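# Pull out the yellow foosball rod and turn it flat

## Task

Take the yellow rod closest to the right arm, draw it out to its full extent, and rotate it by 90 degrees so its figures lie horizontal. Finish with neither arm, nor its gripper or camera cable, in contact with the rod.

## Robot and tools

Robot: two identical six-joint arms with parallel grippers, left_arm and right_arm. Each has a fisheye wrist camera: cam_left_wrist and cam_right_wrist, both 672x504. Every joint list, whether in a command or a result, uses this order per arm: wrist pitch (joint4), shoulder (joint2), wrist yaw (joint5), wrist roll (joint6), elbow (joint3), waist (joint1).

Frames: the scene frame has its origin at table-top height midway between the nominal arm bases. +z is up, +x points out over the table, and left_arm sits on the +y side. Calibrated bases in scene coordinates: left_arm at (-0.028, +0.289, +0.027) m with quat_wxyz (1, 0, 0, -0.012); right_arm at (-0.040, -0.349, +0.007) m with quat_wxyz (1, 0, 0, +0.016). Each hand's end_effector_position (metres) and end_effector_quat_wxyz are given in that arm's own base frame. The position is the point between the finger pads, about 1 cm behind the tips, and it may be off by a few cm, more at long reach. In the gripper frame the fingers point along +z and close along y.

Command rows: one row always holds 14 numbers, every one in [-1, 1]. The first 7 are left_arm (six joint numbers, then the opening) and the last 7 are right_arm. Joint numbers are offsets, not poses. They count from the arm's Joint targets as they were when the action began, not from the previous row. Scale: 1.0 equals 2.224 rad for waist, shoulder and elbow, and 8.485 rad for the three wrist joints. To hold an arm, send 0 for its joints. The opening is absolute: +1 fully open, -1 closed. Resend the current opening to leave a gripper unchanged, because 0 would mean half open.

Stated joint ranges (rad): waist -2.618..3.054, shoulder 0..3.142, elbow 0..3.142, wrist pitch -1.571..1.571, wrist yaw -1.571..1.571, wrist roll -2.094..2.094. The real ends can differ by up to 0.059. An action is rejected for both arms if it pushes a joint more than 0.059 rad beyond its range. If the first action of a call fails this check, the whole call is rejected.

execute_actions(actions, cameras): actions is a list of actions. Each action is a list of up to 15 rows, one row per 1/30 s step. A short list repeats its last row until 15 steps are done, so each action lasts 0.5 s. An empty list just reports state. cameras selects images: omit it for all, or pass [] for none.

move(target, speed, blend, opening_speed, blocking, cameras): target is one 14-number row, or a list of up to 15 rows. Every row is an offset from the same starting Joint targets. All joints interpolate together, so the hand follows a curve, with no collision avoidance. speed is in rad/s (0.01 to 12.57, default 0.5) and applies to the joint with the farthest to go. blend (rad) rounds off corners between listed targets. opening_speed (0.2 or more per second on the -1..1 scale) makes the opening change gradually. blocking=false returns after about 0.5 s while the motion continues. The result adds a "move:" line: done, off_target, moving, held or fault, possibly with limits=held. Faster motion and targets set deeper past a contact mean harder impacts.

wait(seconds 0 to 10): lets time pass while the current commands hold. stop(): brakes a running move, and needs space to do so. zoom_image(camera, region [x0,y0,x1,y1] in pixels, at most 504x504): a closer look at the latest image. read_manual(section): licence texts only. finished_scene(scene): ends the scene permanently, so call it only when the rod is fully out, turned, and untouched.

Results: Joint positions and Joint velocities are listed per arm in the order above, in rad and rad/s. The last entry is the finger gap in m (0.094 when fully open). Joint targets is the reference for your next offsets. grip_measured gives the opening on the command scale and reads a little wide when nothing is held. Joint torques are noisy, include the arm's own weight, and entries 2, 5 and 6 wrap at ±28 N m. Watch for these lines: "joint sent to its limit", "joint command not followed" (the clearance check changed the targets), MOTOR HOT (75 °C), and OVER-TEMPERATURE FAULT (90 °C, the arm folds and idles). Calls that ran actions also show joint angles at sampled steps.

Motion notes: each joint's target stays within 0.339 rad (big joints) or 2.2 rad (wrist) of its measured angle. Targets that would move the hand more than 200 mm are scaled back, so big moves span several actions. If contact drags an arm, command it back past its measured position so it stops pushing. The robot keeps running while you think.

Avoid: hitting or squeezing the other arm, slamming into the table or rod, pressing hard against the rod's end stop, releasing the rod while it is still moving, and leaving an arm stretched out or straining, which heats its motors. Release by opening well above grip_measured, then back away so nothing touches the rod.

Each tool is called after "Emit:" by a JSON object that holds its "method" and its "body".

## Session

Emit:
{"method": "execute_actions", "body": {"actions": []}}

Scene clock: 0.00 s.
left_arm: end_effector_position=(+0.4007, +0.0076, +0.1253) grip_measured=+1.000 end_effector_quat_wxyz=(+0.625, -0.028, +0.778, +0.057) | right_arm: end_effector_position=(+0.3999, -0.0295, +0.1148) grip_measured=+1.000 end_effector_quat_wxyz=(+0.608, +0.063, +0.791, -0.024)
Joint names: [wrist pitch, shoulder, wrist yaw, wrist roll, elbow, waist]
Joint positions: left_arm=[0.966 1.539 -0.191 0.014 0.356 -0.068 0.094] | right_arm=[0.914 1.54 0.071 0.059 0.363 -0.045 0.094]
Joint velocities: within noise
Joint torques (N m): no reading
Heat: left arm: 47 °C; right arm: 43 °C.
Joint targets: left_arm=[0.959 1.536 -0.192 0.014 0.359 -0.068] | right_arm=[0.904 1.537 0.071 0.060 0.366 -0.045]
Tool commands: left_gripper/opening=+1.0 right_gripper/opening=+1.0

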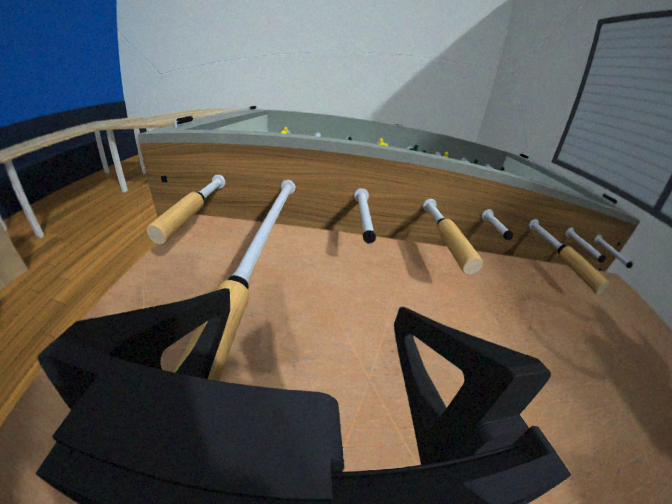

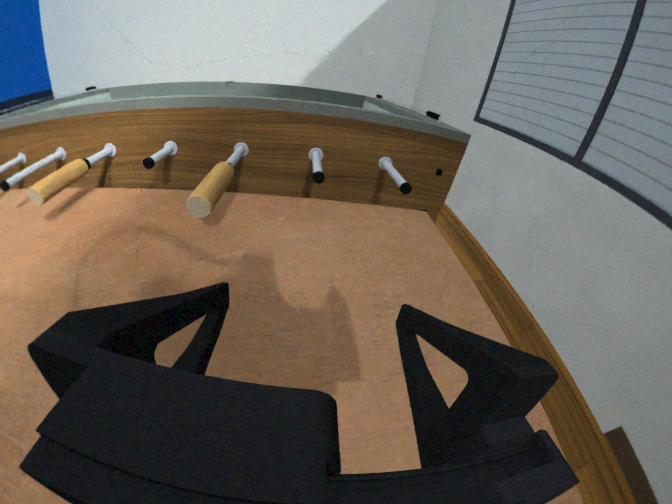

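Emit:
{"method": "zoom_image", "body": {"camera": "cam_left_wrist", "region": [130, 80, 650, 280]}}

Emit:
{"method": "zoom_image", "body": {"camera": "cam_left_wrist", "region": [230, 90, 550, 190]}}

Emit:
{"method": "zoom_image", "body": {"camera": "cam_right_wrist", "region": [0, 70, 480, 230]}}

Region (130, 80, 650, 280) is 520x200 pixels. A region can be at most 504 by 504 pixels.

Scaled by 1.575 from the camera's 672x504 image, which has a finer 960x720 frame.

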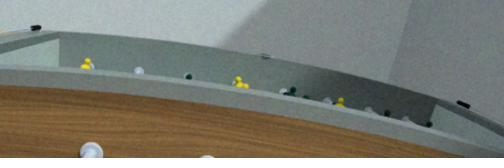

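Scaled by 1.050 from the camera's 672x504 image, which has a finer 960x720 frame.

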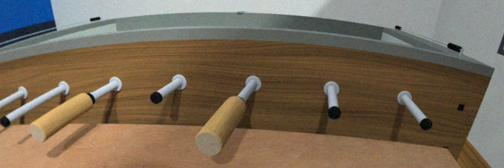

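Emit:
{"method": "move", "body": {"target": [0,0,0,0,0,0,1,-0.0021,0.2372,-0.0233,0.0867,0.2239,0.0935,0.2], "speed": 0.7}}

Scene clock: 101.70 s.
left_arm: end_effector_position=(+0.4007, +0.0076, +0.1253) grip_measured=+1.000 end_effector_quat_wxyz=(+0.625, -0.028, +0.778, +0.057) | right_arm: end_effector_position=(+0.5093, +0.1047, +0.0690) grip_measured=+0.202 end_effector_quat_wxyz=(+0.499, +0.219, +0.778, +0.313)
Joint names: [wrist pitch, shoulder, wrist yaw, wrist roll, elbow, waist]
Joint positions: left_arm=[0.966 1.539 -0.191 0.014 0.356 -0.068 0.094] | right_arm=[0.893 2.047 -0.12 0.796 0.84 0.16 0.056]
Joint velocities: within noise
Joint torques (N m): left_arm=[1.86 -6.38 -0.04 0.01 5.34 -0.05] | right_arm=[1.67 -7.12 -0.06 0.06 6.95 0.31]
Heat: left arm: 45 °C; right arm: 43 °C.
Joint targets: left_arm=[0.959 1.536 -0.192 0.014 0.359 -0.068] | right_arm=[0.886 2.065 -0.127 0.796 0.864 0.163]
move: done
camera_calibration:
cam_right_wrist: T_world_to_cam=[[-0.00100918, -0.825729, -0.564067, 0.116546], [-0.736764, 0.382008, -0.557897, 0.406422], [0.676149, 0.415021, -0.608753, -0.227938], [0, 0, 0, 1]] pos_world=[0.453675, 0.0355782, 0.153724]

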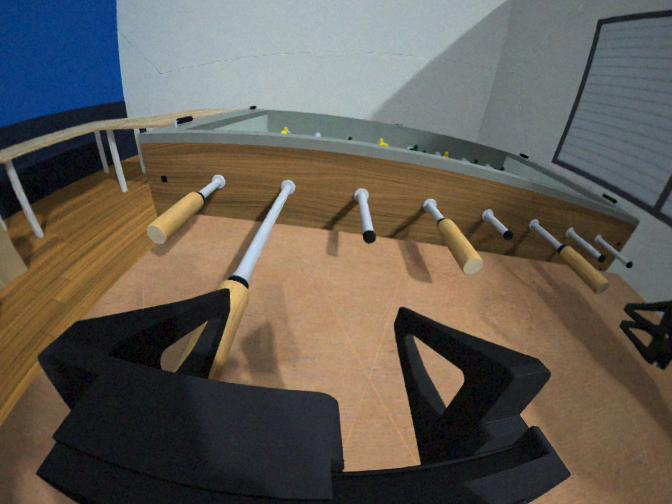

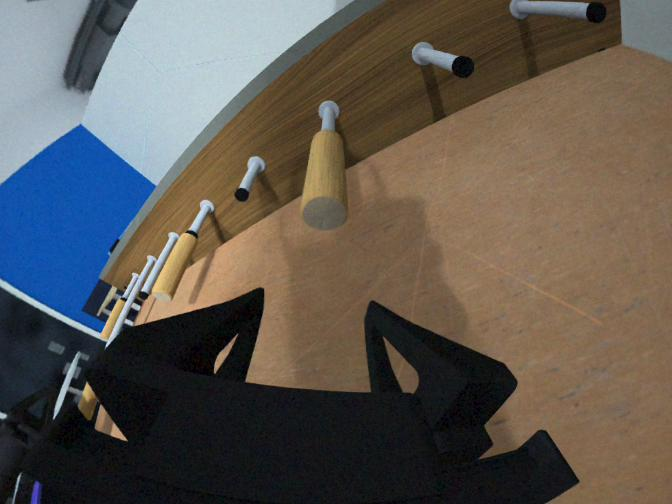

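Emit:
{"method": "move", "body": {"target": [0,0,0,0,0,0,1,-0.0145,0.0607,-0.0029,-0.0009,0.1154,-0.0115,0.2], "cameras": ["cam_right_wrist"]}}

Scene clock: 124.43 s.
left_arm: end_effector_position=(+0.4007, +0.0076, +0.1253) grip_measured=+1.000 end_effector_quat_wxyz=(+0.625, -0.028, +0.778, +0.057) | right_arm: end_effector_position=(+0.5641, +0.1093, +0.0732) grip_measured=+0.202 end_effector_quat_wxyz=(+0.498, +0.217, +0.776, +0.319)
Joint names: [wrist pitch, shoulder, wrist yaw, wrist roll, elbow, waist]
Joint positions: left_arm=[0.966 1.539 -0.191 0.014 0.356 -0.068 0.094] | right_arm=[0.772 2.177 -0.145 0.796 1.097 0.145 0.056]
Joint velocities: within noise
Joint torques (N m): left_arm=[1.84 -6.39 -0.05 0.01 5.29 -0.08] | right_arm=[1.6 -8.18 -0.1 -0.09 7.5 -0.62]
Heat: left arm: 45 °C; right arm: 44 °C.
Joint targets: left_arm=[0.959 1.536 -0.192 0.014 0.359 -0.068] | right_arm=[0.763 2.200 -0.151 0.788 1.121 0.137]
move: done
camera_calibration:
cam_right_wrist: T_world_to_cam=[[0.00912006, -0.820426, -0.57168, 0.11702], [-0.736985, 0.380886, -0.558372, 0.447588], [0.675848, 0.426412, -0.601168, -0.265994], [0, 0, 0, 1]] pos_world=[0.508569, 0.0389492, 0.156911]
Images, in order (width x height): cam_right_wrist 672x504.

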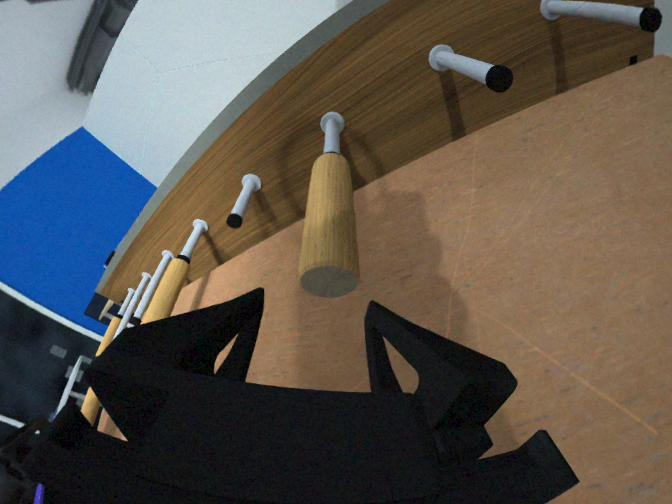

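Emit:
{"method": "move", "body": {"target": [[0,0,0,0,0,0,1,0.0017,0.0036,-0.0017,-0.0006,-0.0034,-0.0063,0.2],[0,0,0,0,0,0,1,-0.0158,0.0720,-0.0039,-0.0012,0.1311,-0.0148,0.2]], "speed": 0.3, "cameras": ["cam_right_wrist"]}}

Scene clock: 159.57 s.
left_arm: end_effector_position=(+0.4007, +0.0076, +0.1253) grip_measured=+1.000 end_effector_quat_wxyz=(+0.625, -0.028, +0.778, +0.057) | right_arm: end_effector_position=(+0.6204, +0.1029, +0.0702) grip_measured=+0.202 end_effector_quat_wxyz=(+0.496, +0.220, +0.776, +0.322)
Joint names: [wrist pitch, shoulder, wrist yaw, wrist roll, elbow, waist]
Joint positions: left_arm=[0.966 1.539 -0.191 0.014 0.356 -0.068 0.094] | right_arm=[0.637 2.334 -0.179 0.796 1.386 0.112 0.056]
Joint velocities: within noise
Joint torques (N m): left_arm=[1.84 -6.34 -0.06 0 5.34 -0.06] | right_arm=[1.66 -9.48 -0.06 -0.2 8.27 -0.69]
Heat: left arm: 45 °C; right arm: 46 °C.
Joint targets: left_arm=[0.959 1.536 -0.192 0.014 0.359 -0.068] | right_arm=[0.629 2.360 -0.185 0.778 1.413 0.104]
move: done
camera_calibration:
cam_right_wrist: T_world_to_cam=[[0.00649216, -0.814754, -0.579771, 0.111252], [-0.739351, 0.386458, -0.551371, 0.49028], [0.673289, 0.432234, -0.59988, -0.302269], [0, 0, 0, 1]] pos_world=[0.565281, 0.0318216, 0.153501]
Images, in order (width x height): cam_right_wrist 672x504.

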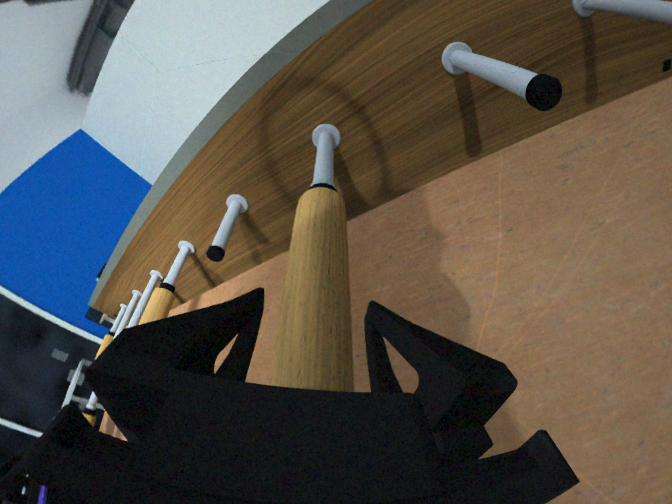

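Emit:
{"method": "move", "body": {"target": [0,0,0,0,0,0,1,0,0,0,0,0,0,-0.6], "opening_speed": 0.4, "cameras": ["cam_right_wrist"]}}

Scene clock: 169.33 s.
left_arm: end_effector_position=(+0.4007, +0.0076, +0.1253) grip_measured=+1.000 end_effector_quat_wxyz=(+0.625, -0.028, +0.778, +0.057) | right_arm: end_effector_position=(+0.6202, +0.1034, +0.0701) grip_measured=-0.308 end_effector_quat_wxyz=(+0.495, +0.220, +0.776, +0.323)
Joint names: [wrist pitch, shoulder, wrist yaw, wrist roll, elbow, waist]
Joint positions: left_arm=[0.966 1.539 -0.191 0.014 0.356 -0.068 0.094] | right_arm=[0.637 2.334 -0.181 0.796 1.386 0.112 0.033]
Joint velocities: within noise
Joint torques (N m): left_arm=[1.85 -6.34 -0.04 0.01 5.31 -0.09] | right_arm=[1.65 -9.48 -0.05 -0.19 8.28 -0.68]
Heat: left arm: 45 °C; right arm: 46 °C.
Joint targets: left_arm=[0.959 1.536 -0.192 0.014 0.359 -0.068] | right_arm=[0.629 2.360 -0.184 0.778 1.413 0.104]
move: done
camera_calibration:
cam_right_wrist: T_world_to_cam=[[0.00816166, -0.814531, -0.580063, 0.110531], [-0.740811, 0.384708, -0.550635, 0.490882], [0.671664, 0.434211, -0.600274, -0.301547], [0, 0, 0, 1]] pos_world=[0.565287, 0.0321198, 0.153401]
Images, in order (width x height): cam_right_wrist 672x504.

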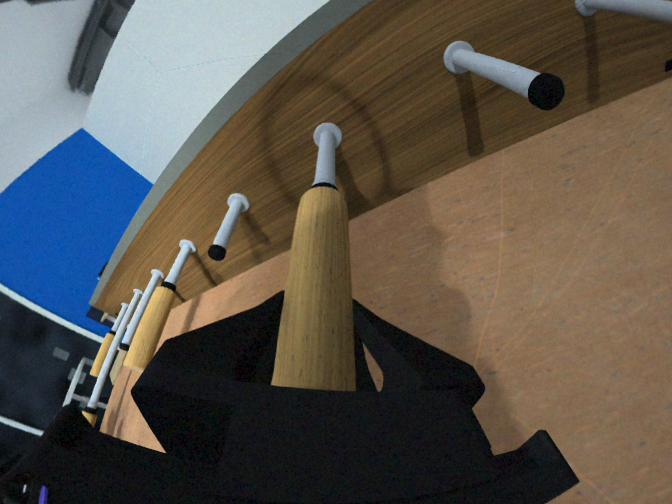

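Emit:
{"method": "move", "body": {"target": [0,0,0,0,0,0,1,0.0226,-0.0974,0.0041,0.0012,-0.1828,0.0161,-0.6], "speed": 0.3, "cameras": ["cam_right_wrist"]}}

Scene clock: 193.27 s.
left_arm: end_effector_position=(+0.4007, +0.0076, +0.1253) grip_measured=+1.000 end_effector_quat_wxyz=(+0.625, -0.028, +0.778, +0.057) | right_arm: end_effector_position=(+0.5512, +0.1037, +0.0669) grip_measured=-0.308 end_effector_quat_wxyz=(+0.497, +0.218, +0.776, +0.322)
Joint names: [wrist pitch, shoulder, wrist yaw, wrist roll, elbow, waist]
Joint positions: left_arm=[0.966 1.539 -0.191 0.014 0.356 -0.068 0.094] | right_arm=[0.825 2.162 -0.16 0.799 1.029 0.133 0.032]
Joint velocities: within noise
Joint torques (N m): left_arm=[1.84 -6.31 -0.04 0.01 5.41 -0.05] | right_arm=[1.68 -11.17 0.11 -0.11 3.77 0.66]
Heat: left arm: 44 °C; right arm: 46 °C.
Joint targets: left_arm=[0.959 1.536 -0.192 0.014 0.359 -0.068] | right_arm=[0.821 2.143 -0.149 0.788 1.006 0.140]
move: done
camera_calibration:
cam_right_wrist: T_world_to_cam=[[0.0106531, -0.816291, -0.577543, 0.108099], [-0.738599, 0.382919, -0.554837, 0.437171], [0.67406, 0.432483, -0.598833, -0.258482], [0, 0, 0, 1]] pos_world=[0.495975, 0.0326283, 0.150204]
Images, in order (width x height): cam_right_wrist 672x504.

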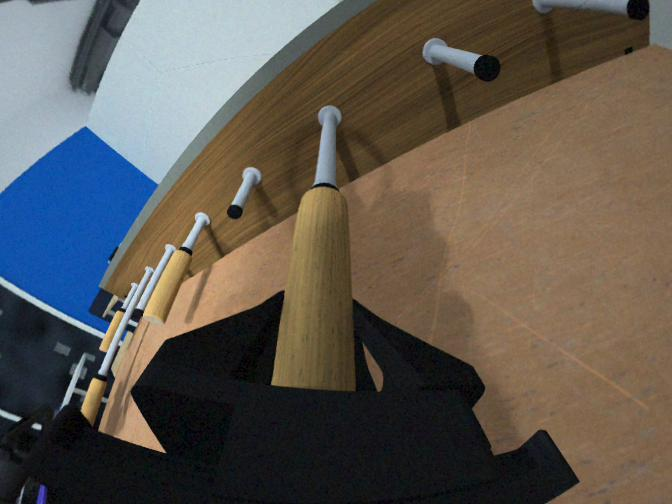

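Emit:
{"method": "move", "body": {"target": [0,0,0,0,0,0,1,0.0195,-0.0851,0.0050,0.0017,-0.1586,0.0199,-0.6], "speed": 0.3, "cameras": ["cam_right_wrist"]}}

Scene clock: 203.40 s.
left_arm: end_effector_position=(+0.4007, +0.0076, +0.1253) grip_measured=+1.000 end_effector_quat_wxyz=(+0.625, -0.028, +0.778, +0.057) | right_arm: end_effector_position=(+0.4860, +0.1065, +0.0666) grip_measured=-0.308 end_effector_quat_wxyz=(+0.502, +0.220, +0.774, +0.316)
Joint names: [wrist pitch, shoulder, wrist yaw, wrist roll, elbow, waist]
Joint positions: left_arm=[0.966 1.539 -0.191 0.014 0.356 -0.068 0.094] | right_arm=[0.977 2.011 -0.103 0.806 0.733 0.177 0.032]
Joint velocities: within noise
Joint torques (N m): left_arm=[1.85 -6.34 -0.03 0.01 5.33 -0.02] | right_arm=[1.82 -12.7 -0.07 -0.04 -1.05 0.75]
Heat: left arm: 44 °C; right arm: 45 °C.
Joint targets: left_arm=[0.959 1.536 -0.192 0.014 0.359 -0.068] | right_arm=[0.986 1.954 -0.107 0.803 0.653 0.185]
move: off_target (right_arm); right_arm: the elbow is farthest, 0.080 rad from its target
camera_calibration:
cam_right_wrist: T_world_to_cam=[[0.00368982, -0.821756, -0.569827, 0.114464], [-0.729711, 0.387409, -0.563414, 0.383569], [0.683746, 0.417888, -0.598215, -0.219187], [0, 0, 0, 1]] pos_world=[0.429341, 0.0370591, 0.150212]
Images, in order (width x height): cam_right_wrist 672x504.

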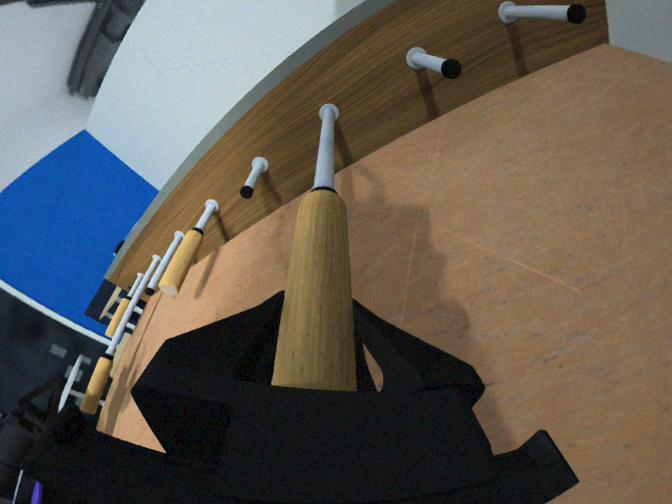

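Emit:
{"method": "move", "body": {"target": [0,0,0,0,0,0,1,0.0035,-0.018,0.0015,0.0005,-0.0300,0.006,-0.6], "speed": 0.2, "cameras": ["cam_right_wrist"]}}

Scene clock: 218.17 s.
left_arm: end_effector_position=(+0.4007, +0.0076, +0.1253) grip_measured=+1.000 end_effector_quat_wxyz=(+0.625, -0.028, +0.778, +0.057) | right_arm: end_effector_position=(+0.4855, +0.1054, +0.0696) grip_measured=-0.309 end_effector_quat_wxyz=(+0.510, +0.223, +0.770, +0.311)
Joint names: [wrist pitch, shoulder, wrist yaw, wrist roll, elbow, waist]
Joint positions: left_arm=[0.966 1.539 -0.191 0.014 0.356 -0.068 0.094] | right_arm=[0.987 2.005 -0.079 0.807 0.726 0.183 0.032]
Joint velocities: within noise
Joint torques (N m): left_arm=[1.84 -6.34 -0.03 0.01 5.34 -0.01] | right_arm=[2 -15.38 -0.14 0.01 -5.71 1.32]
Heat: left arm: 44 °C; right arm: 47 °C.
Joint targets: left_arm=[0.959 1.536 -0.192 0.014 0.359 -0.068] | right_arm=[1.016 1.914 -0.095 0.807 0.586 0.198]
move: off_target (right_arm); right_arm: the elbow is farthest, 0.140 rad from its target
camera_calibration:
cam_right_wrist: T_world_to_cam=[[-0.00382162, -0.824489, -0.565865, 0.118813], [-0.716996, 0.39671, -0.573182, 0.378906], [0.697067, 0.403532, -0.592672, -0.221878], [0, 0, 0, 1]] pos_world=[0.426791, 0.037179, 0.152913]
Images, in order (width x height): cam_right_wrist 672x504.

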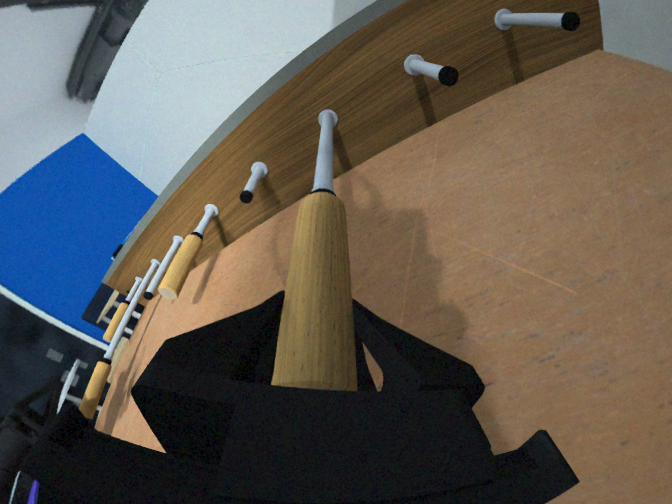

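Emit:
{"method": "move", "body": {"target": [[0,0,0,0,0,0,1,-0.0075,0.0351,-0.0025,-0.0008,0.0621,-0.0103,-0.6],[0,0,0,0,0,0,1,-0.0329,0.0053,0.0217,-0.0397,0.0843,0.0225,-0.6],[0,0,0,0,0,0,1,-0.0473,0.0047,0.0497,-0.0758,0.1109,0.0602,-0.6],[0,0,0,0,0,0,1,-0.0496,0.0269,0.0779,-0.1126,0.1332,0.0956,-0.6],[0,0,0,0,0,0,1,-0.0370,0.0674,0.1034,-0.1553,0.1471,0.1237,-0.6]], "speed": 0.4, "blend": 0.05}}

Scene clock: 257.67 s.
left_arm: end_effector_position=(+0.4007, +0.0076, +0.1253) grip_measured=+1.000 end_effector_quat_wxyz=(+0.625, -0.028, +0.778, +0.057) | right_arm: end_effector_position=(+0.4869, +0.0993, +0.0683) grip_measured=-0.309 end_effector_quat_wxyz=(+0.497, -0.174, +0.790, -0.314)
Joint names: [wrist pitch, shoulder, wrist yaw, wrist roll, elbow, waist]
Joint positions: left_arm=[0.966 1.539 -0.191 0.014 0.356 -0.068 0.094] | right_arm=[0.715 2.06 0.742 -0.477 0.912 0.444 0.032]
Joint velocities: within noise
Joint torques (N m): left_arm=[1.84 -6.35 -0.04 0.02 5.34 -0.06] | right_arm=[1.44 -8.35 0.71 -0.38 5.27 2.65]
Heat: left arm: 44 °C; right arm: 49 °C.
Joint targets: left_arm=[0.959 1.536 -0.192 0.014 0.359 -0.068] | right_arm=[0.702 2.064 0.783 -0.511 0.914 0.473]
move: off_target (right_arm); right_arm: the wrist yaw is farthest, 0.040 rad from its target
camera_calibration:
cam_right_wrist: T_world_to_cam=[[-0.00107627, -0.609501, 0.792785, -0.00235737], [-0.765637, -0.509475, -0.392729, 0.482942], [0.643273, -0.607408, -0.466108, -0.103299], [0, 0, 0, 1]] pos_world=[0.436205, 0.181865, 0.143386]

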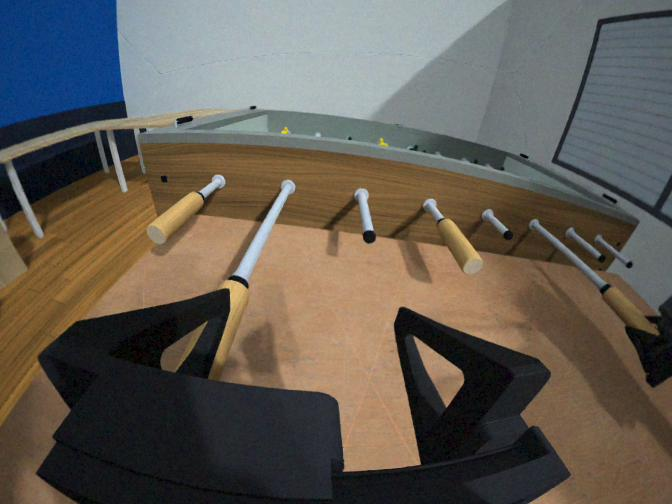

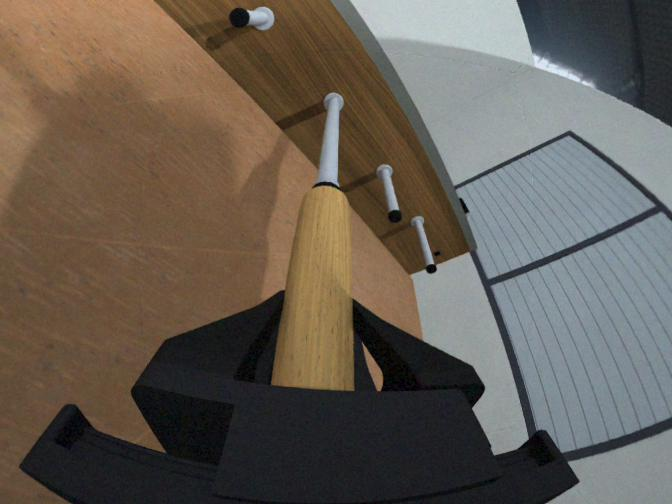

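Emit:
{"method": "move", "body": {"target": [0,0,0,0,0,0,1,0.0042,-0.0013,0.0053,-0.0075,-0.0139,0.0076,-0.6], "speed": 0.2, "cameras": ["cam_right_wrist"]}}

Scene clock: 271.93 s.
left_arm: end_effector_position=(+0.4007, +0.0076, +0.1253) grip_measured=+1.000 end_effector_quat_wxyz=(+0.625, -0.028, +0.778, +0.057) | right_arm: end_effector_position=(+0.4867, +0.0993, +0.0701) grip_measured=-0.309 end_effector_quat_wxyz=(+0.492, -0.189, +0.781, -0.334)
Joint names: [wrist pitch, shoulder, wrist yaw, wrist roll, elbow, waist]
Joint positions: left_arm=[0.966 1.539 -0.191 0.014 0.356 -0.068 0.094] | right_arm=[0.738 2.067 0.764 -0.536 0.912 0.45 0.032]
Joint velocities: within noise
Joint torques (N m): left_arm=[1.84 -6.32 -0.04 0 5.31 -0.1] | right_arm=[1.55 -9.17 0.93 -0.46 3.02 3.6]
Heat: left arm: 43 °C; right arm: 46 °C.
Joint targets: left_arm=[0.959 1.536 -0.192 0.014 0.359 -0.068] | right_arm=[0.737 2.061 0.828 -0.575 0.883 0.490]
move: off_target (right_arm); right_arm: the wrist yaw is farthest, 0.064 rad from its target
camera_calibration:
cam_right_wrist: T_world_to_cam=[[0.00238725, -0.565707, 0.824603, -0.0120522], [-0.764365, -0.532722, -0.363253, 0.48303], [0.644779, -0.62943, -0.433678, -0.103224], [0, 0, 0, 1]] pos_world=[0.435797, 0.18553, 0.140634]
Images, in order (width x height): cam_right_wrist 672x504.

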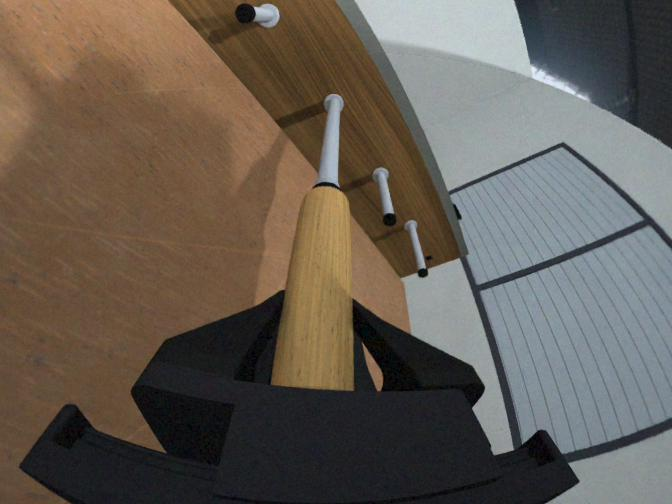

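Emit:
{"method": "move", "body": {"target": [[0,0,0,0,0,0,1,-0.0002,0.0063,-0.0058,0.0035,0.0076,-0.013,-0.6],[0,0,0,0,0,0,1,-0.0002,0.0063,-0.0058,0.0035,0.0076,-0.013,0.2]], "speed": 0.2, "opening_speed": 0.8, "cameras": ["cam_right_wrist"]}}

Scene clock: 283.97 s.
left_arm: end_effector_position=(+0.4007, +0.0076, +0.1253) grip_measured=+1.000 end_effector_quat_wxyz=(+0.625, -0.028, +0.778, +0.057) | right_arm: end_effector_position=(+0.4855, +0.0994, +0.0678) grip_measured=+0.198 end_effector_quat_wxyz=(+0.486, -0.195, +0.781, -0.340)
Joint names: [wrist pitch, shoulder, wrist yaw, wrist roll, elbow, waist]
Joint positions: left_arm=[0.966 1.539 -0.191 0.014 0.356 -0.068 0.094] | right_arm=[0.735 2.072 0.773 -0.548 0.912 0.454 0.056]
Joint velocities: within noise
Joint torques (N m): left_arm=[1.83 -6.34 -0.05 0.01 5.33 -0.03] | right_arm=[1.54 -8.46 0.28 0.04 4.19 0.68]
Heat: left arm: 43 °C; right arm: 46 °C.
Joint targets: left_arm=[0.959 1.536 -0.192 0.014 0.359 -0.068] | right_arm=[0.736 2.075 0.778 -0.545 0.899 0.461]
move: done
camera_calibration:
cam_right_wrist: T_world_to_cam=[[0.00981315, -0.550797, 0.834582, -0.0158208], [-0.76817, -0.538479, -0.346346, 0.482662], [0.640171, -0.637702, -0.42839, -0.100579], [0, 0, 0, 1]] pos_world=[0.43531, 0.18705, 0.137285]
Images, in order (width x height): cam_right_wrist 672x504.

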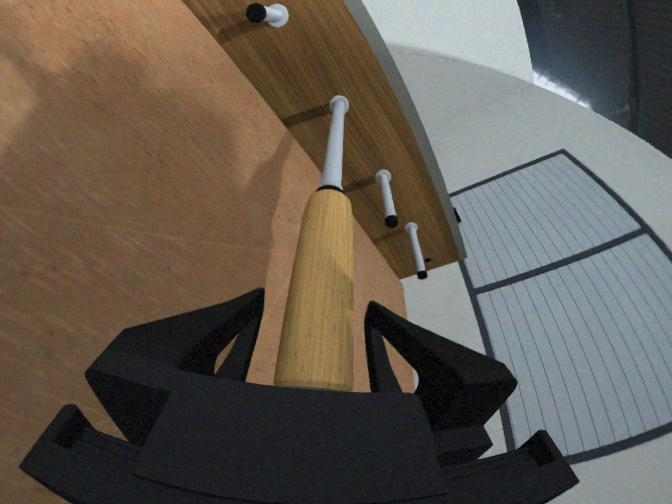

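Emit:
{"method": "move", "body": {"target": [0,0,0,0,0,0,1,0.0041,-0.0719,0.0118,0.0090,-0.1131,0.0504,0.2], "speed": 0.3}}

Scene clock: 293.00 s.
left_arm: end_effector_position=(+0.4007, +0.0076, +0.1253) grip_measured=+1.000 end_effector_quat_wxyz=(+0.625, -0.028, +0.778, +0.057) | right_arm: end_effector_position=(+0.4140, +0.1029, +0.0577) grip_measured=+0.198 end_effector_quat_wxyz=(+0.471, -0.211, +0.783, -0.347)
Joint names: [wrist pitch, shoulder, wrist yaw, wrist roll, elbow, waist]
Joint positions: left_arm=[0.966 1.539 -0.191 0.014 0.356 -0.068 0.094] | right_arm=[0.76 1.936 0.872 -0.491 0.663 0.567 0.056]
Joint velocities: within noise
Joint torques (N m): left_arm=[1.84 -6.34 -0.04 0 5.31 -0.01] | right_arm=[1.53 -8.75 0.35 0.24 3.43 0.62]
Heat: left arm: 43 °C; right arm: 46 °C.
Joint targets: left_arm=[0.959 1.536 -0.192 0.014 0.359 -0.068] | right_arm=[0.771 1.915 0.879 -0.469 0.648 0.573]
move: done
camera_calibration:
cam_right_wrist: T_world_to_cam=[[0.0436567, -0.524443, 0.850326, -0.0225198], [-0.775521, -0.554357, -0.302086, 0.428296], [0.629811, -0.646257, -0.430918, -0.0515853], [0, 0, 0, 1]] pos_world=[0.365625, 0.192281, 0.126303]

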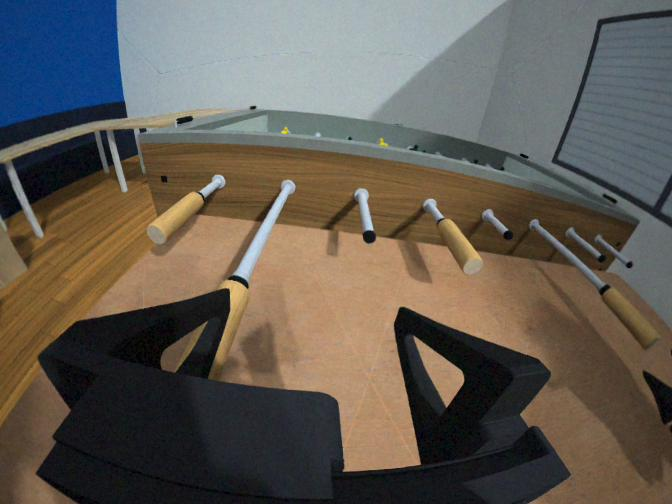

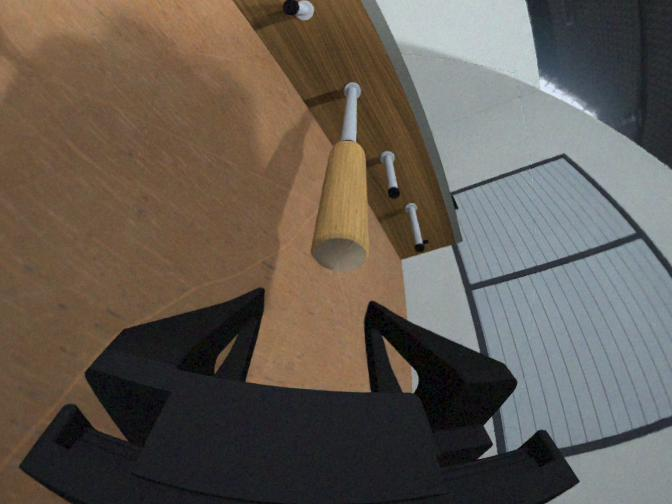

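Emit:
{"method": "finished_scene", "body": {"scene": 1}}

The scene is finished: the task was done.


## Next scene

The same job, from a new start.

Emit:
{"method": "execute_actions", "body": {"actions": []}}

Scene clock: 0.00 s.
left_arm: end_effector_position=(+0.3899, -0.0004, +0.1147) grip_measured=+1.000 end_effector_quat_wxyz=(+0.609, -0.026, +0.793, +0.006) | right_arm: end_effector_position=(+0.3960, -0.0474, +0.1154) grip_measured=+1.000 end_effector_quat_wxyz=(+0.595, +0.094, +0.794, -0.086)
Joint names: [wrist pitch, shoulder, wrist yaw, wrist roll, elbow, waist]
Joint positions: left_arm=[0.911 1.495 -0.08 -0.043 0.322 -0.04 0.094] | right_arm=[0.848 1.518 0.234 0.044 0.38 -0.018 0.094]
Joint velocities: within noise
Joint torques (N m): no reading
Heat: left arm: 42 °C; right arm: 40 °C.
Joint targets: left_arm=[0.899 1.493 -0.081 -0.042 0.324 -0.040] | right_arm=[0.837 1.515 0.234 0.045 0.383 -0.018]
Tool commands: left_gripper/opening=+1.0 right_gripper/opening=+1.0
camera_calibration:
cam_left_wrist: T_world_to_cam=[[0.0222135, -0.980285, 0.196335, -0.0420869], [-0.593611, -0.170951, -0.786385, 0.357186], [0.804446, -0.0990782, -0.585705, -0.125405], [0, 0, 0, 1]] pos_world=[0.313846, 0.00737939, 0.215698]
cam_right_wrist: T_world_to_cam=[[-0.244005, -0.947103, 0.208463, 0.0183839], [-0.655393, 0.00260904, -0.755284, 0.379511], [0.714788, -0.320918, -0.621361, -0.108823], [0, 0, 0, 1]] pos_world=[0.331, -0.0185021, 0.215188]

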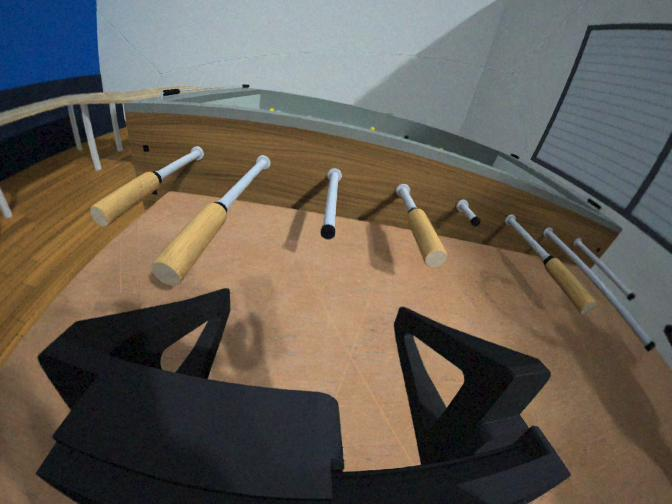

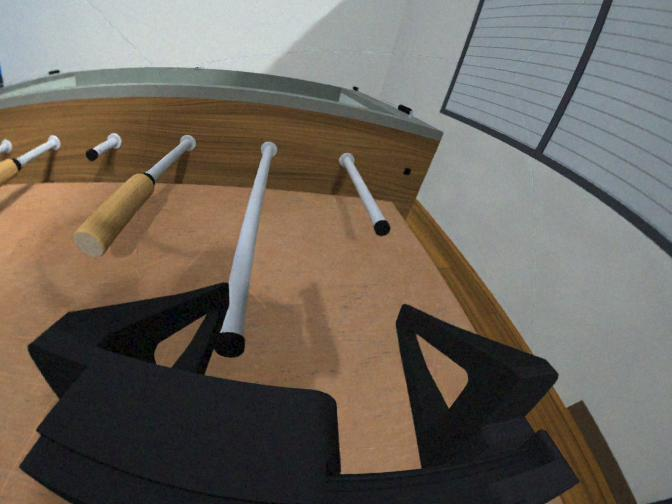

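Emit:
{"method": "move", "body": {"target": [[0,0,0,0,0,0,1,0,-0.1416,0,0,0,0,0.2],[0,0,0,0,0,0,1,0,-0.1416,-0.0107,0.0989,0,0.1848,0.2],[0,0,0,0,0,0,1,0.0215,0.1823,-0.0107,0.0989,0.0909,0.1848,0.2]], "speed": 0.8, "blend": 0.08, "opening_speed": 1, "cameras": ["cam_right_wrist"]}}

Scene clock: 58.23 s.
left_arm: end_effector_position=(+0.3899, -0.0004, +0.1147) grip_measured=+1.000 end_effector_quat_wxyz=(+0.609, -0.026, +0.793, +0.006) | right_arm: end_effector_position=(+0.4303, +0.1475, +0.0620) grip_measured=+0.202 end_effector_quat_wxyz=(+0.502, +0.241, +0.777, +0.294)
Joint names: [wrist pitch, shoulder, wrist yaw, wrist roll, elbow, waist]
Joint positions: left_arm=[0.911 1.495 -0.08 -0.043 0.322 -0.04 0.094] | right_arm=[1.013 1.909 0.148 0.882 0.564 0.386 0.056]
Joint velocities: within noise
Joint torques (N m): left_arm=[1.89 -5.81 -0.03 0.01 5.34 -0.09] | right_arm=[1.8 -5.96 0.02 0.03 5.93 0.69]
Heat: left arm: 41 °C; right arm: 41 °C.
Joint targets: left_arm=[0.899 1.493 -0.081 -0.042 0.324 -0.040] | right_arm=[1.019 1.920 0.143 0.884 0.585 0.393]
move: done
camera_calibration:
cam_right_wrist: T_world_to_cam=[[-0.054879, -0.828224, -0.557704, 0.171078], [-0.722565, 0.418428, -0.550289, 0.315967], [0.689121, 0.372778, -0.621409, -0.195117], [0, 0, 0, 1]] pos_world=[0.372154, 0.0822171, 0.148037]
Images, in order (width x height): cam_right_wrist 672x504.

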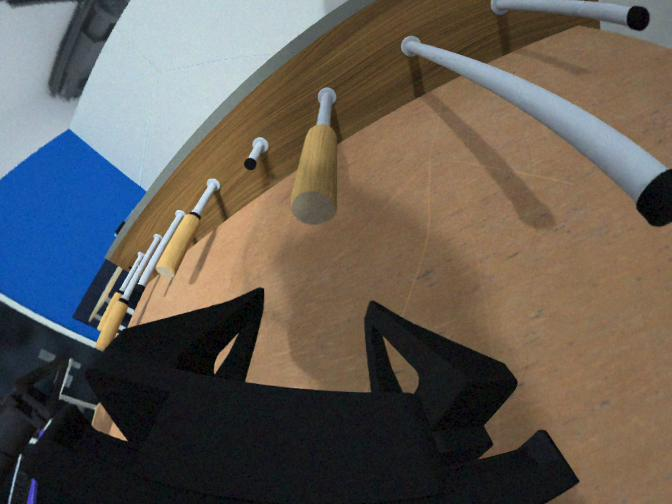

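Emit:
{"method": "move", "body": {"target": [0,0,0,0,0,0,1,-0.0102,0.0531,-0.0095,-0.0026,0.0931,-0.0382,0.2], "cameras": ["cam_right_wrist"]}}

Scene clock: 79.73 s.
left_arm: end_effector_position=(+0.3899, -0.0004, +0.1147) grip_measured=+1.000 end_effector_quat_wxyz=(+0.609, -0.026, +0.793, +0.006) | right_arm: end_effector_position=(+0.4853, +0.1448, +0.0702) grip_measured=+0.202 end_effector_quat_wxyz=(+0.506, +0.245, +0.766, +0.310)
Joint names: [wrist pitch, shoulder, wrist yaw, wrist roll, elbow, waist]
Joint positions: left_arm=[0.911 1.495 -0.08 -0.043 0.322 -0.04 0.094] | right_arm=[0.946 2.018 0.069 0.88 0.772 0.312 0.056]
Joint velocities: within noise
Joint torques (N m): left_arm=[1.88 -5.78 -0.03 0 5.33 -0.06] | right_arm=[1.69 -6.67 0 -0.2 6.37 -0.32]
Heat: left arm: 41 °C; right arm: 44 °C.
Joint targets: left_arm=[0.899 1.493 -0.081 -0.042 0.324 -0.040] | right_arm=[0.933 2.038 0.063 0.862 0.792 0.308]
move: done
camera_calibration:
cam_right_wrist: T_world_to_cam=[[-0.0409246, -0.809763, -0.585328, 0.168895], [-0.711393, 0.434971, -0.552014, 0.353708], [0.701601, 0.393808, -0.593861, -0.237967], [0, 0, 0, 1]] pos_world=[0.425495, 0.0766251, 0.152792]
Images, in order (width x height): cam_right_wrist 672x504.

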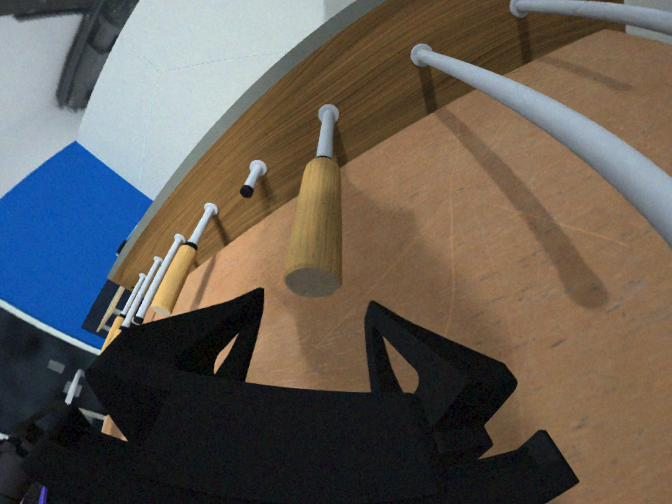

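Emit:
{"method": "move", "body": {"target": [[0,0,0,0,0,0,1,-0.0154,0.0680,-0.0070,-0.0027,0.1268,-0.0280,0.2],[0,0,0,0,0,0,1,-0.0154,0.0680,-0.0070,-0.0027,0.1268,-0.0280,-0.6]], "speed": 0.3, "opening_speed": 0.5, "cameras": ["cam_right_wrist"]}}

Scene clock: 90.07 s.
left_arm: end_effector_position=(+0.3899, -0.0004, +0.1147) grip_measured=+1.000 end_effector_quat_wxyz=(+0.609, -0.026, +0.793, +0.006) | right_arm: end_effector_position=(+0.5492, +0.1421, +0.0699) grip_measured=-0.305 end_effector_quat_wxyz=(+0.505, +0.241, +0.768, +0.311)
Joint names: [wrist pitch, shoulder, wrist yaw, wrist roll, elbow, waist]
Joint positions: left_arm=[0.911 1.495 -0.08 -0.043 0.322 -0.04 0.094] | right_arm=[0.814 2.167 0.007 0.857 1.052 0.254 0.033]
Joint velocities: within noise
Joint torques (N m): left_arm=[1.88 -5.75 -0.03 0.01 5.31 -0.06] | right_arm=[1.65 -8.12 0 -0.19 7.13 -0.65]
Heat: left arm: 41 °C; right arm: 44 °C.
Joint targets: left_arm=[0.899 1.493 -0.081 -0.042 0.324 -0.040] | right_arm=[0.803 2.190 0.004 0.839 1.074 0.246]
move: done
camera_calibration:
cam_right_wrist: T_world_to_cam=[[-0.0349759, -0.812198, -0.582332, 0.166025], [-0.715146, 0.427364, -0.553106, 0.40333], [0.6981, 0.397107, -0.595788, -0.280418], [0, 0, 0, 1]] pos_world=[0.490007, 0.0738322, 0.152696]
Images, in order (width x height): cam_right_wrist 672x504.

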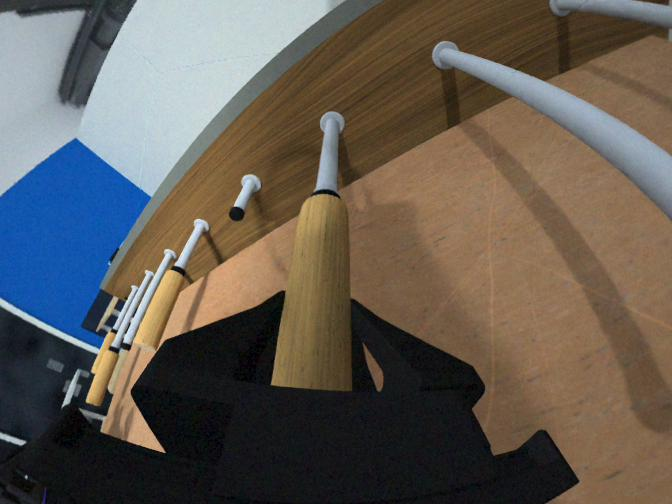

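Emit:
{"method": "move", "body": {"target": [0,0,0,0,0,0,1,0.0169,-0.0835,0.0092,0.0030,-0.1484,0.0372,-0.6], "speed": 0.3, "cameras": ["cam_right_wrist"]}}

Scene clock: 102.27 s.
left_arm: end_effector_position=(+0.3899, -0.0004, +0.1147) grip_measured=+1.000 end_effector_quat_wxyz=(+0.609, -0.026, +0.793, +0.006) | right_arm: end_effector_position=(+0.4830, +0.1479, +0.0679) grip_measured=-0.305 end_effector_quat_wxyz=(+0.506, +0.240, +0.769, +0.309)
Joint names: [wrist pitch, shoulder, wrist yaw, wrist roll, elbow, waist]
Joint positions: left_arm=[0.911 1.495 -0.08 -0.043 0.322 -0.04 0.094] | right_arm=[0.952 2.022 0.071 0.872 0.767 0.32 0.033]
Joint velocities: within noise
Joint torques (N m): left_arm=[1.88 -5.76 -0.02 0.01 5.35 -0.05] | right_arm=[1.71 -9.63 0.16 -0.07 3.15 0.76]
Heat: left arm: 41 °C; right arm: 44 °C.
Joint targets: left_arm=[0.899 1.493 -0.081 -0.042 0.324 -0.040] | right_arm=[0.946 2.004 0.082 0.865 0.744 0.329]
move: done
camera_calibration:
cam_right_wrist: T_world_to_cam=[[-0.0343118, -0.815473, -0.577777, 0.167122], [-0.715566, 0.423637, -0.555425, 0.353278], [0.697702, 0.39438, -0.598061, -0.236892], [0, 0, 0, 1]] pos_world=[0.423808, 0.0800475, 0.151103]
Images, in order (width x height): cam_right_wrist 672x504.

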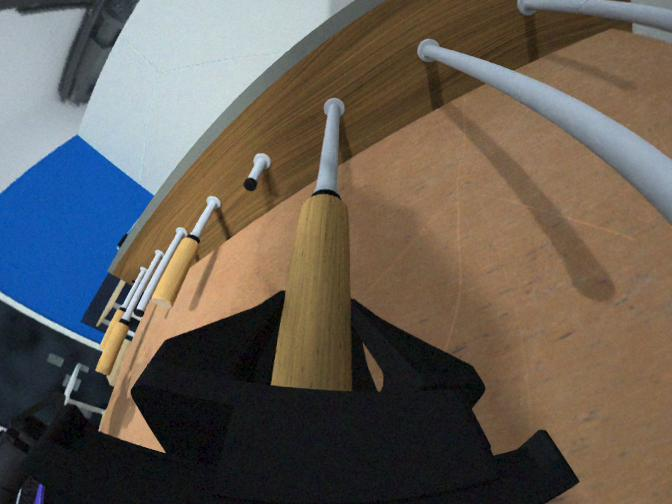

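Emit:
{"method": "move", "body": {"target": [0,0,0,0,0,0,1,0.0058,-0.0297,0.0053,0.0017,-0.0526,0.0213,-0.6], "speed": 0.25, "cameras": []}}

Scene clock: 109.87 s.
left_arm: end_effector_position=(+0.3899, -0.0004, +0.1147) grip_measured=+1.000 end_effector_quat_wxyz=(+0.609, -0.026, +0.793, +0.006) | right_arm: end_effector_position=(+0.4661, +0.1496, +0.0685) grip_measured=-0.306 end_effector_quat_wxyz=(+0.511, +0.241, +0.767, +0.305)
Joint names: [wrist pitch, shoulder, wrist yaw, wrist roll, elbow, waist]
Joint positions: left_arm=[0.911 1.495 -0.08 -0.043 0.322 -0.04 0.094] | right_arm=[0.992 1.988 0.11 0.877 0.698 0.349 0.033]
Joint velocities: within noise
Joint torques (N m): left_arm=[1.88 -5.79 -0.02 0 5.37 -0.05] | right_arm=[1.79 -11.93 0.25 0.03 -0.47 2.51]
Heat: left arm: 41 °C; right arm: 44 °C.
Joint targets: left_arm=[0.899 1.493 -0.081 -0.042 0.324 -0.040] | right_arm=[0.995 1.938 0.127 0.879 0.627 0.376]
move: off_target (right_arm); right_arm: the elbow is farthest, 0.071 rad from its target
No camera images: "cameras" was empty.

Emit:
{"method": "move", "body": {"target": [0,0,0,0,0,0,1,0.002,-0.013,0.002,0.0005,-0.0240,0.006,-0.6], "speed": 0.2, "cameras": ["cam_left_wrist"]}}

Scene clock: 123.20 s.
left_arm: end_effector_position=(+0.3899, -0.0004, +0.1147) grip_measured=+1.000 end_effector_quat_wxyz=(+0.609, -0.026, +0.793, +0.006) | right_arm: end_effector_position=(+0.4651, +0.1479, +0.0701) grip_measured=-0.306 end_effector_quat_wxyz=(+0.515, +0.243, +0.764, +0.303)
Joint names: [wrist pitch, shoulder, wrist yaw, wrist roll, elbow, waist]
Joint positions: left_arm=[0.911 1.495 -0.08 -0.043 0.322 -0.04 0.094] | right_arm=[0.999 1.983 0.12 0.877 0.691 0.35 0.033]
Joint velocities: within noise
Joint torques (N m): left_arm=[1.88 -5.78 -0.02 0.02 5.34 -0.03] | right_arm=[1.88 -13.86 0.31 0.08 -4.12 3.58]
Heat: left arm: 41 °C; right arm: 45 °C.
Joint targets: left_arm=[0.899 1.493 -0.081 -0.042 0.324 -0.040] | right_arm=[1.012 1.909 0.143 0.883 0.574 0.389]
move: off_target (right_arm); right_arm: the elbow is farthest, 0.117 rad from its target
camera_calibration:
cam_left_wrist: T_world_to_cam=[[0.0222135, -0.980285, 0.196335, -0.0420869], [-0.593611, -0.170951, -0.786385, 0.357186], [0.804446, -0.0990782, -0.585705, -0.125405], [0, 0, 0, 1]] pos_world=[0.313846, 0.00737939, 0.215698]
Images, in order (width x height): cam_left_wrist 672x504.

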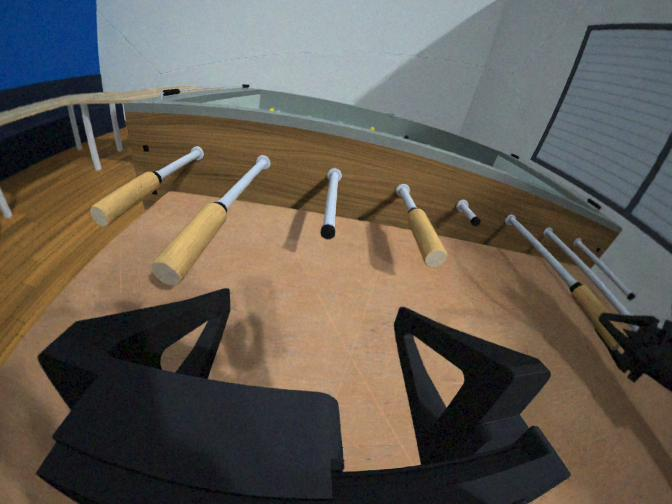

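Emit:
{"method": "move", "body": {"target": [[0,0,0,0,0,0,1,-0.0044,0.0256,-0.0041,-0.0012,0.0459,-0.0148,-0.6],[0,0,0,0,0,0,1,-0.0343,-0.0008,0.0183,-0.0373,0.0801,0.0149,-0.6],[0,0,0,0,0,0,1,-0.0543,0.0049,0.0445,-0.0710,0.1213,0.0491,-0.6],[0,0,0,0,0,0,1,-0.0632,0.0331,0.0713,-0.1055,0.1587,0.0802,-0.6],[0,0,0,0,0,0,1,-0.0557,0.0854,0.1018,-0.1553,0.1902,0.1097,-0.6]], "speed": 0.4, "blend": 0.05, "cameras": ["cam_right_wrist"]}}

Scene clock: 146.40 s.
left_arm: end_effector_position=(+0.3899, -0.0004, +0.1147) grip_measured=+1.000 end_effector_quat_wxyz=(+0.609, -0.026, +0.793, +0.006) | right_arm: end_effector_position=(+0.4660, +0.1474, +0.0704) grip_measured=-0.307 end_effector_quat_wxyz=(+0.484, -0.169, +0.785, -0.348)
Joint names: [wrist pitch, shoulder, wrist yaw, wrist roll, elbow, waist]
Joint positions: left_arm=[0.911 1.495 -0.08 -0.043 0.322 -0.04 0.094] | right_arm=[0.573 2.091 0.952 -0.396 0.995 0.606 0.033]
Joint velocities: within noise
Joint torques (N m): left_arm=[1.88 -5.78 -0.02 0.02 5.35 -0.06] | right_arm=[1.15 -8.43 0.93 -0.4 5.3 2.51]
Heat: left arm: 41 °C; right arm: 46 °C.
Joint targets: left_arm=[0.899 1.493 -0.081 -0.042 0.324 -0.040] | right_arm=[0.539 2.099 1.007 -0.434 0.997 0.633]
move: off_target (right_arm); right_arm: the wrist yaw is farthest, 0.055 rad from its target
camera_calibration:
cam_right_wrist: T_world_to_cam=[[-0.028703, -0.562598, 0.826232, 0.0287909], [-0.79046, -0.493164, -0.363266, 0.499356], [0.611841, -0.66353, -0.430556, -0.0392175], [0, 0, 0, 1]] pos_world=[0.419543, 0.23644, 0.140726]
Images, in order (width x height): cam_right_wrist 672x504.

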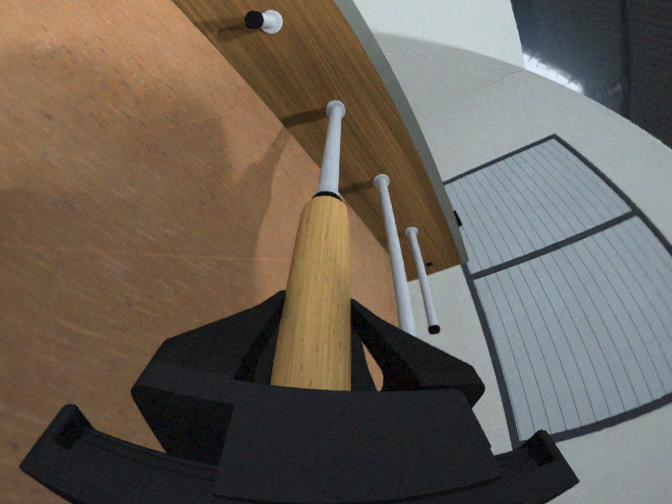

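Emit:
{"method": "move", "body": {"target": [[0,0,0,0,0,0,1,0.0024,-0.0018,-0.0055,0.0035,-0.0054,-0.009,-0.6],[0,0,0,0,0,0,1,0.0024,-0.0018,-0.0055,0.0035,-0.0054,-0.009,0.2],[0,0,0,0,0,0,1,-0.0075,-0.0683,0.0079,0.0223,-0.0934,0.0545,0.2]], "speed": 0.3, "opening_speed": 1}}

Scene clock: 162.87 s.
left_arm: end_effector_position=(+0.3899, -0.0004, +0.1147) grip_measured=+1.000 end_effector_quat_wxyz=(+0.609, -0.026, +0.793, +0.006) | right_arm: end_effector_position=(+0.3961, +0.1571, +0.0629) grip_measured=+0.198 end_effector_quat_wxyz=(+0.471, -0.187, +0.786, -0.355)
Joint names: [wrist pitch, shoulder, wrist yaw, wrist roll, elbow, waist]
Joint positions: left_arm=[0.911 1.495 -0.08 -0.043 0.322 -0.04 0.094] | right_arm=[0.485 1.968 1.063 -0.268 0.807 0.749 0.056]
Joint velocities: within noise
Joint torques (N m): left_arm=[1.88 -5.79 -0.03 0.02 5.31 -0.08] | right_arm=[1.22 -9.44 0.51 0.23 3.49 0.51]
Heat: left arm: 41 °C; right arm: 45 °C.
Joint targets: left_arm=[0.899 1.493 -0.081 -0.042 0.324 -0.040] | right_arm=[0.476 1.947 1.074 -0.245 0.789 0.755]
move: done
camera_calibration:
cam_left_wrist: T_world_to_cam=[[0.0222135, -0.980285, 0.196335, -0.0420869], [-0.593611, -0.170951, -0.786385, 0.357186], [0.804446, -0.0990782, -0.585705, -0.125405], [0, 0, 0, 1]] pos_world=[0.313846, 0.00737939, 0.215698]
cam_right_wrist: T_world_to_cam=[[0.00409774, -0.53589, 0.844278, 0.0201217], [-0.794325, -0.514634, -0.322799, 0.448478], [0.607479, -0.669308, -0.427779, 0.00924653], [0, 0, 0, 1]] pos_world=[0.350538, 0.247774, 0.131736]

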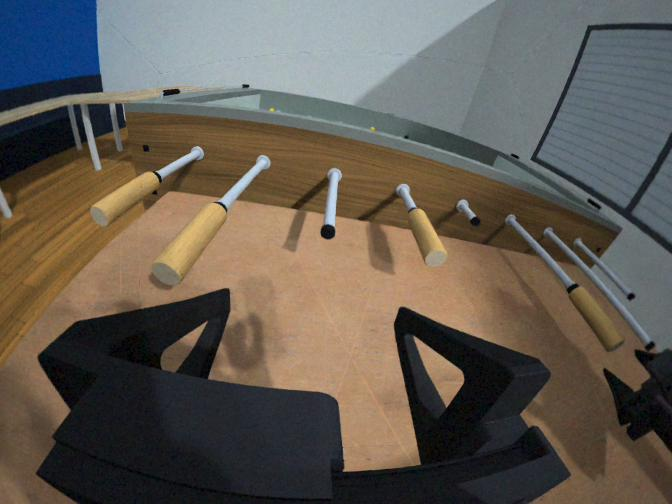

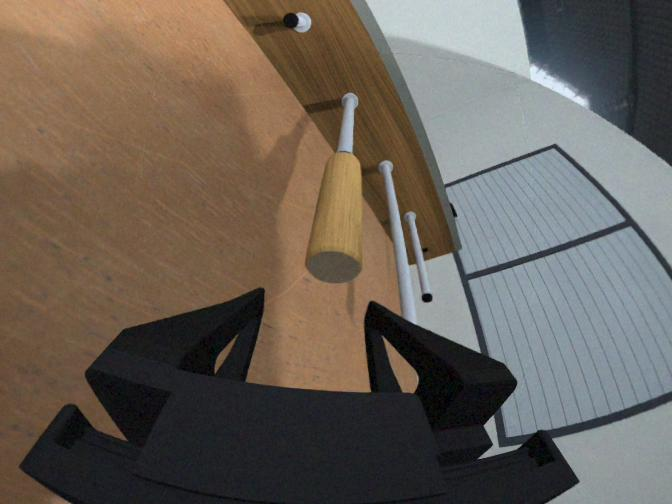

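Emit:
{"method": "finished_scene", "body": {"scene": 2}}

The scene is finished: the task was done.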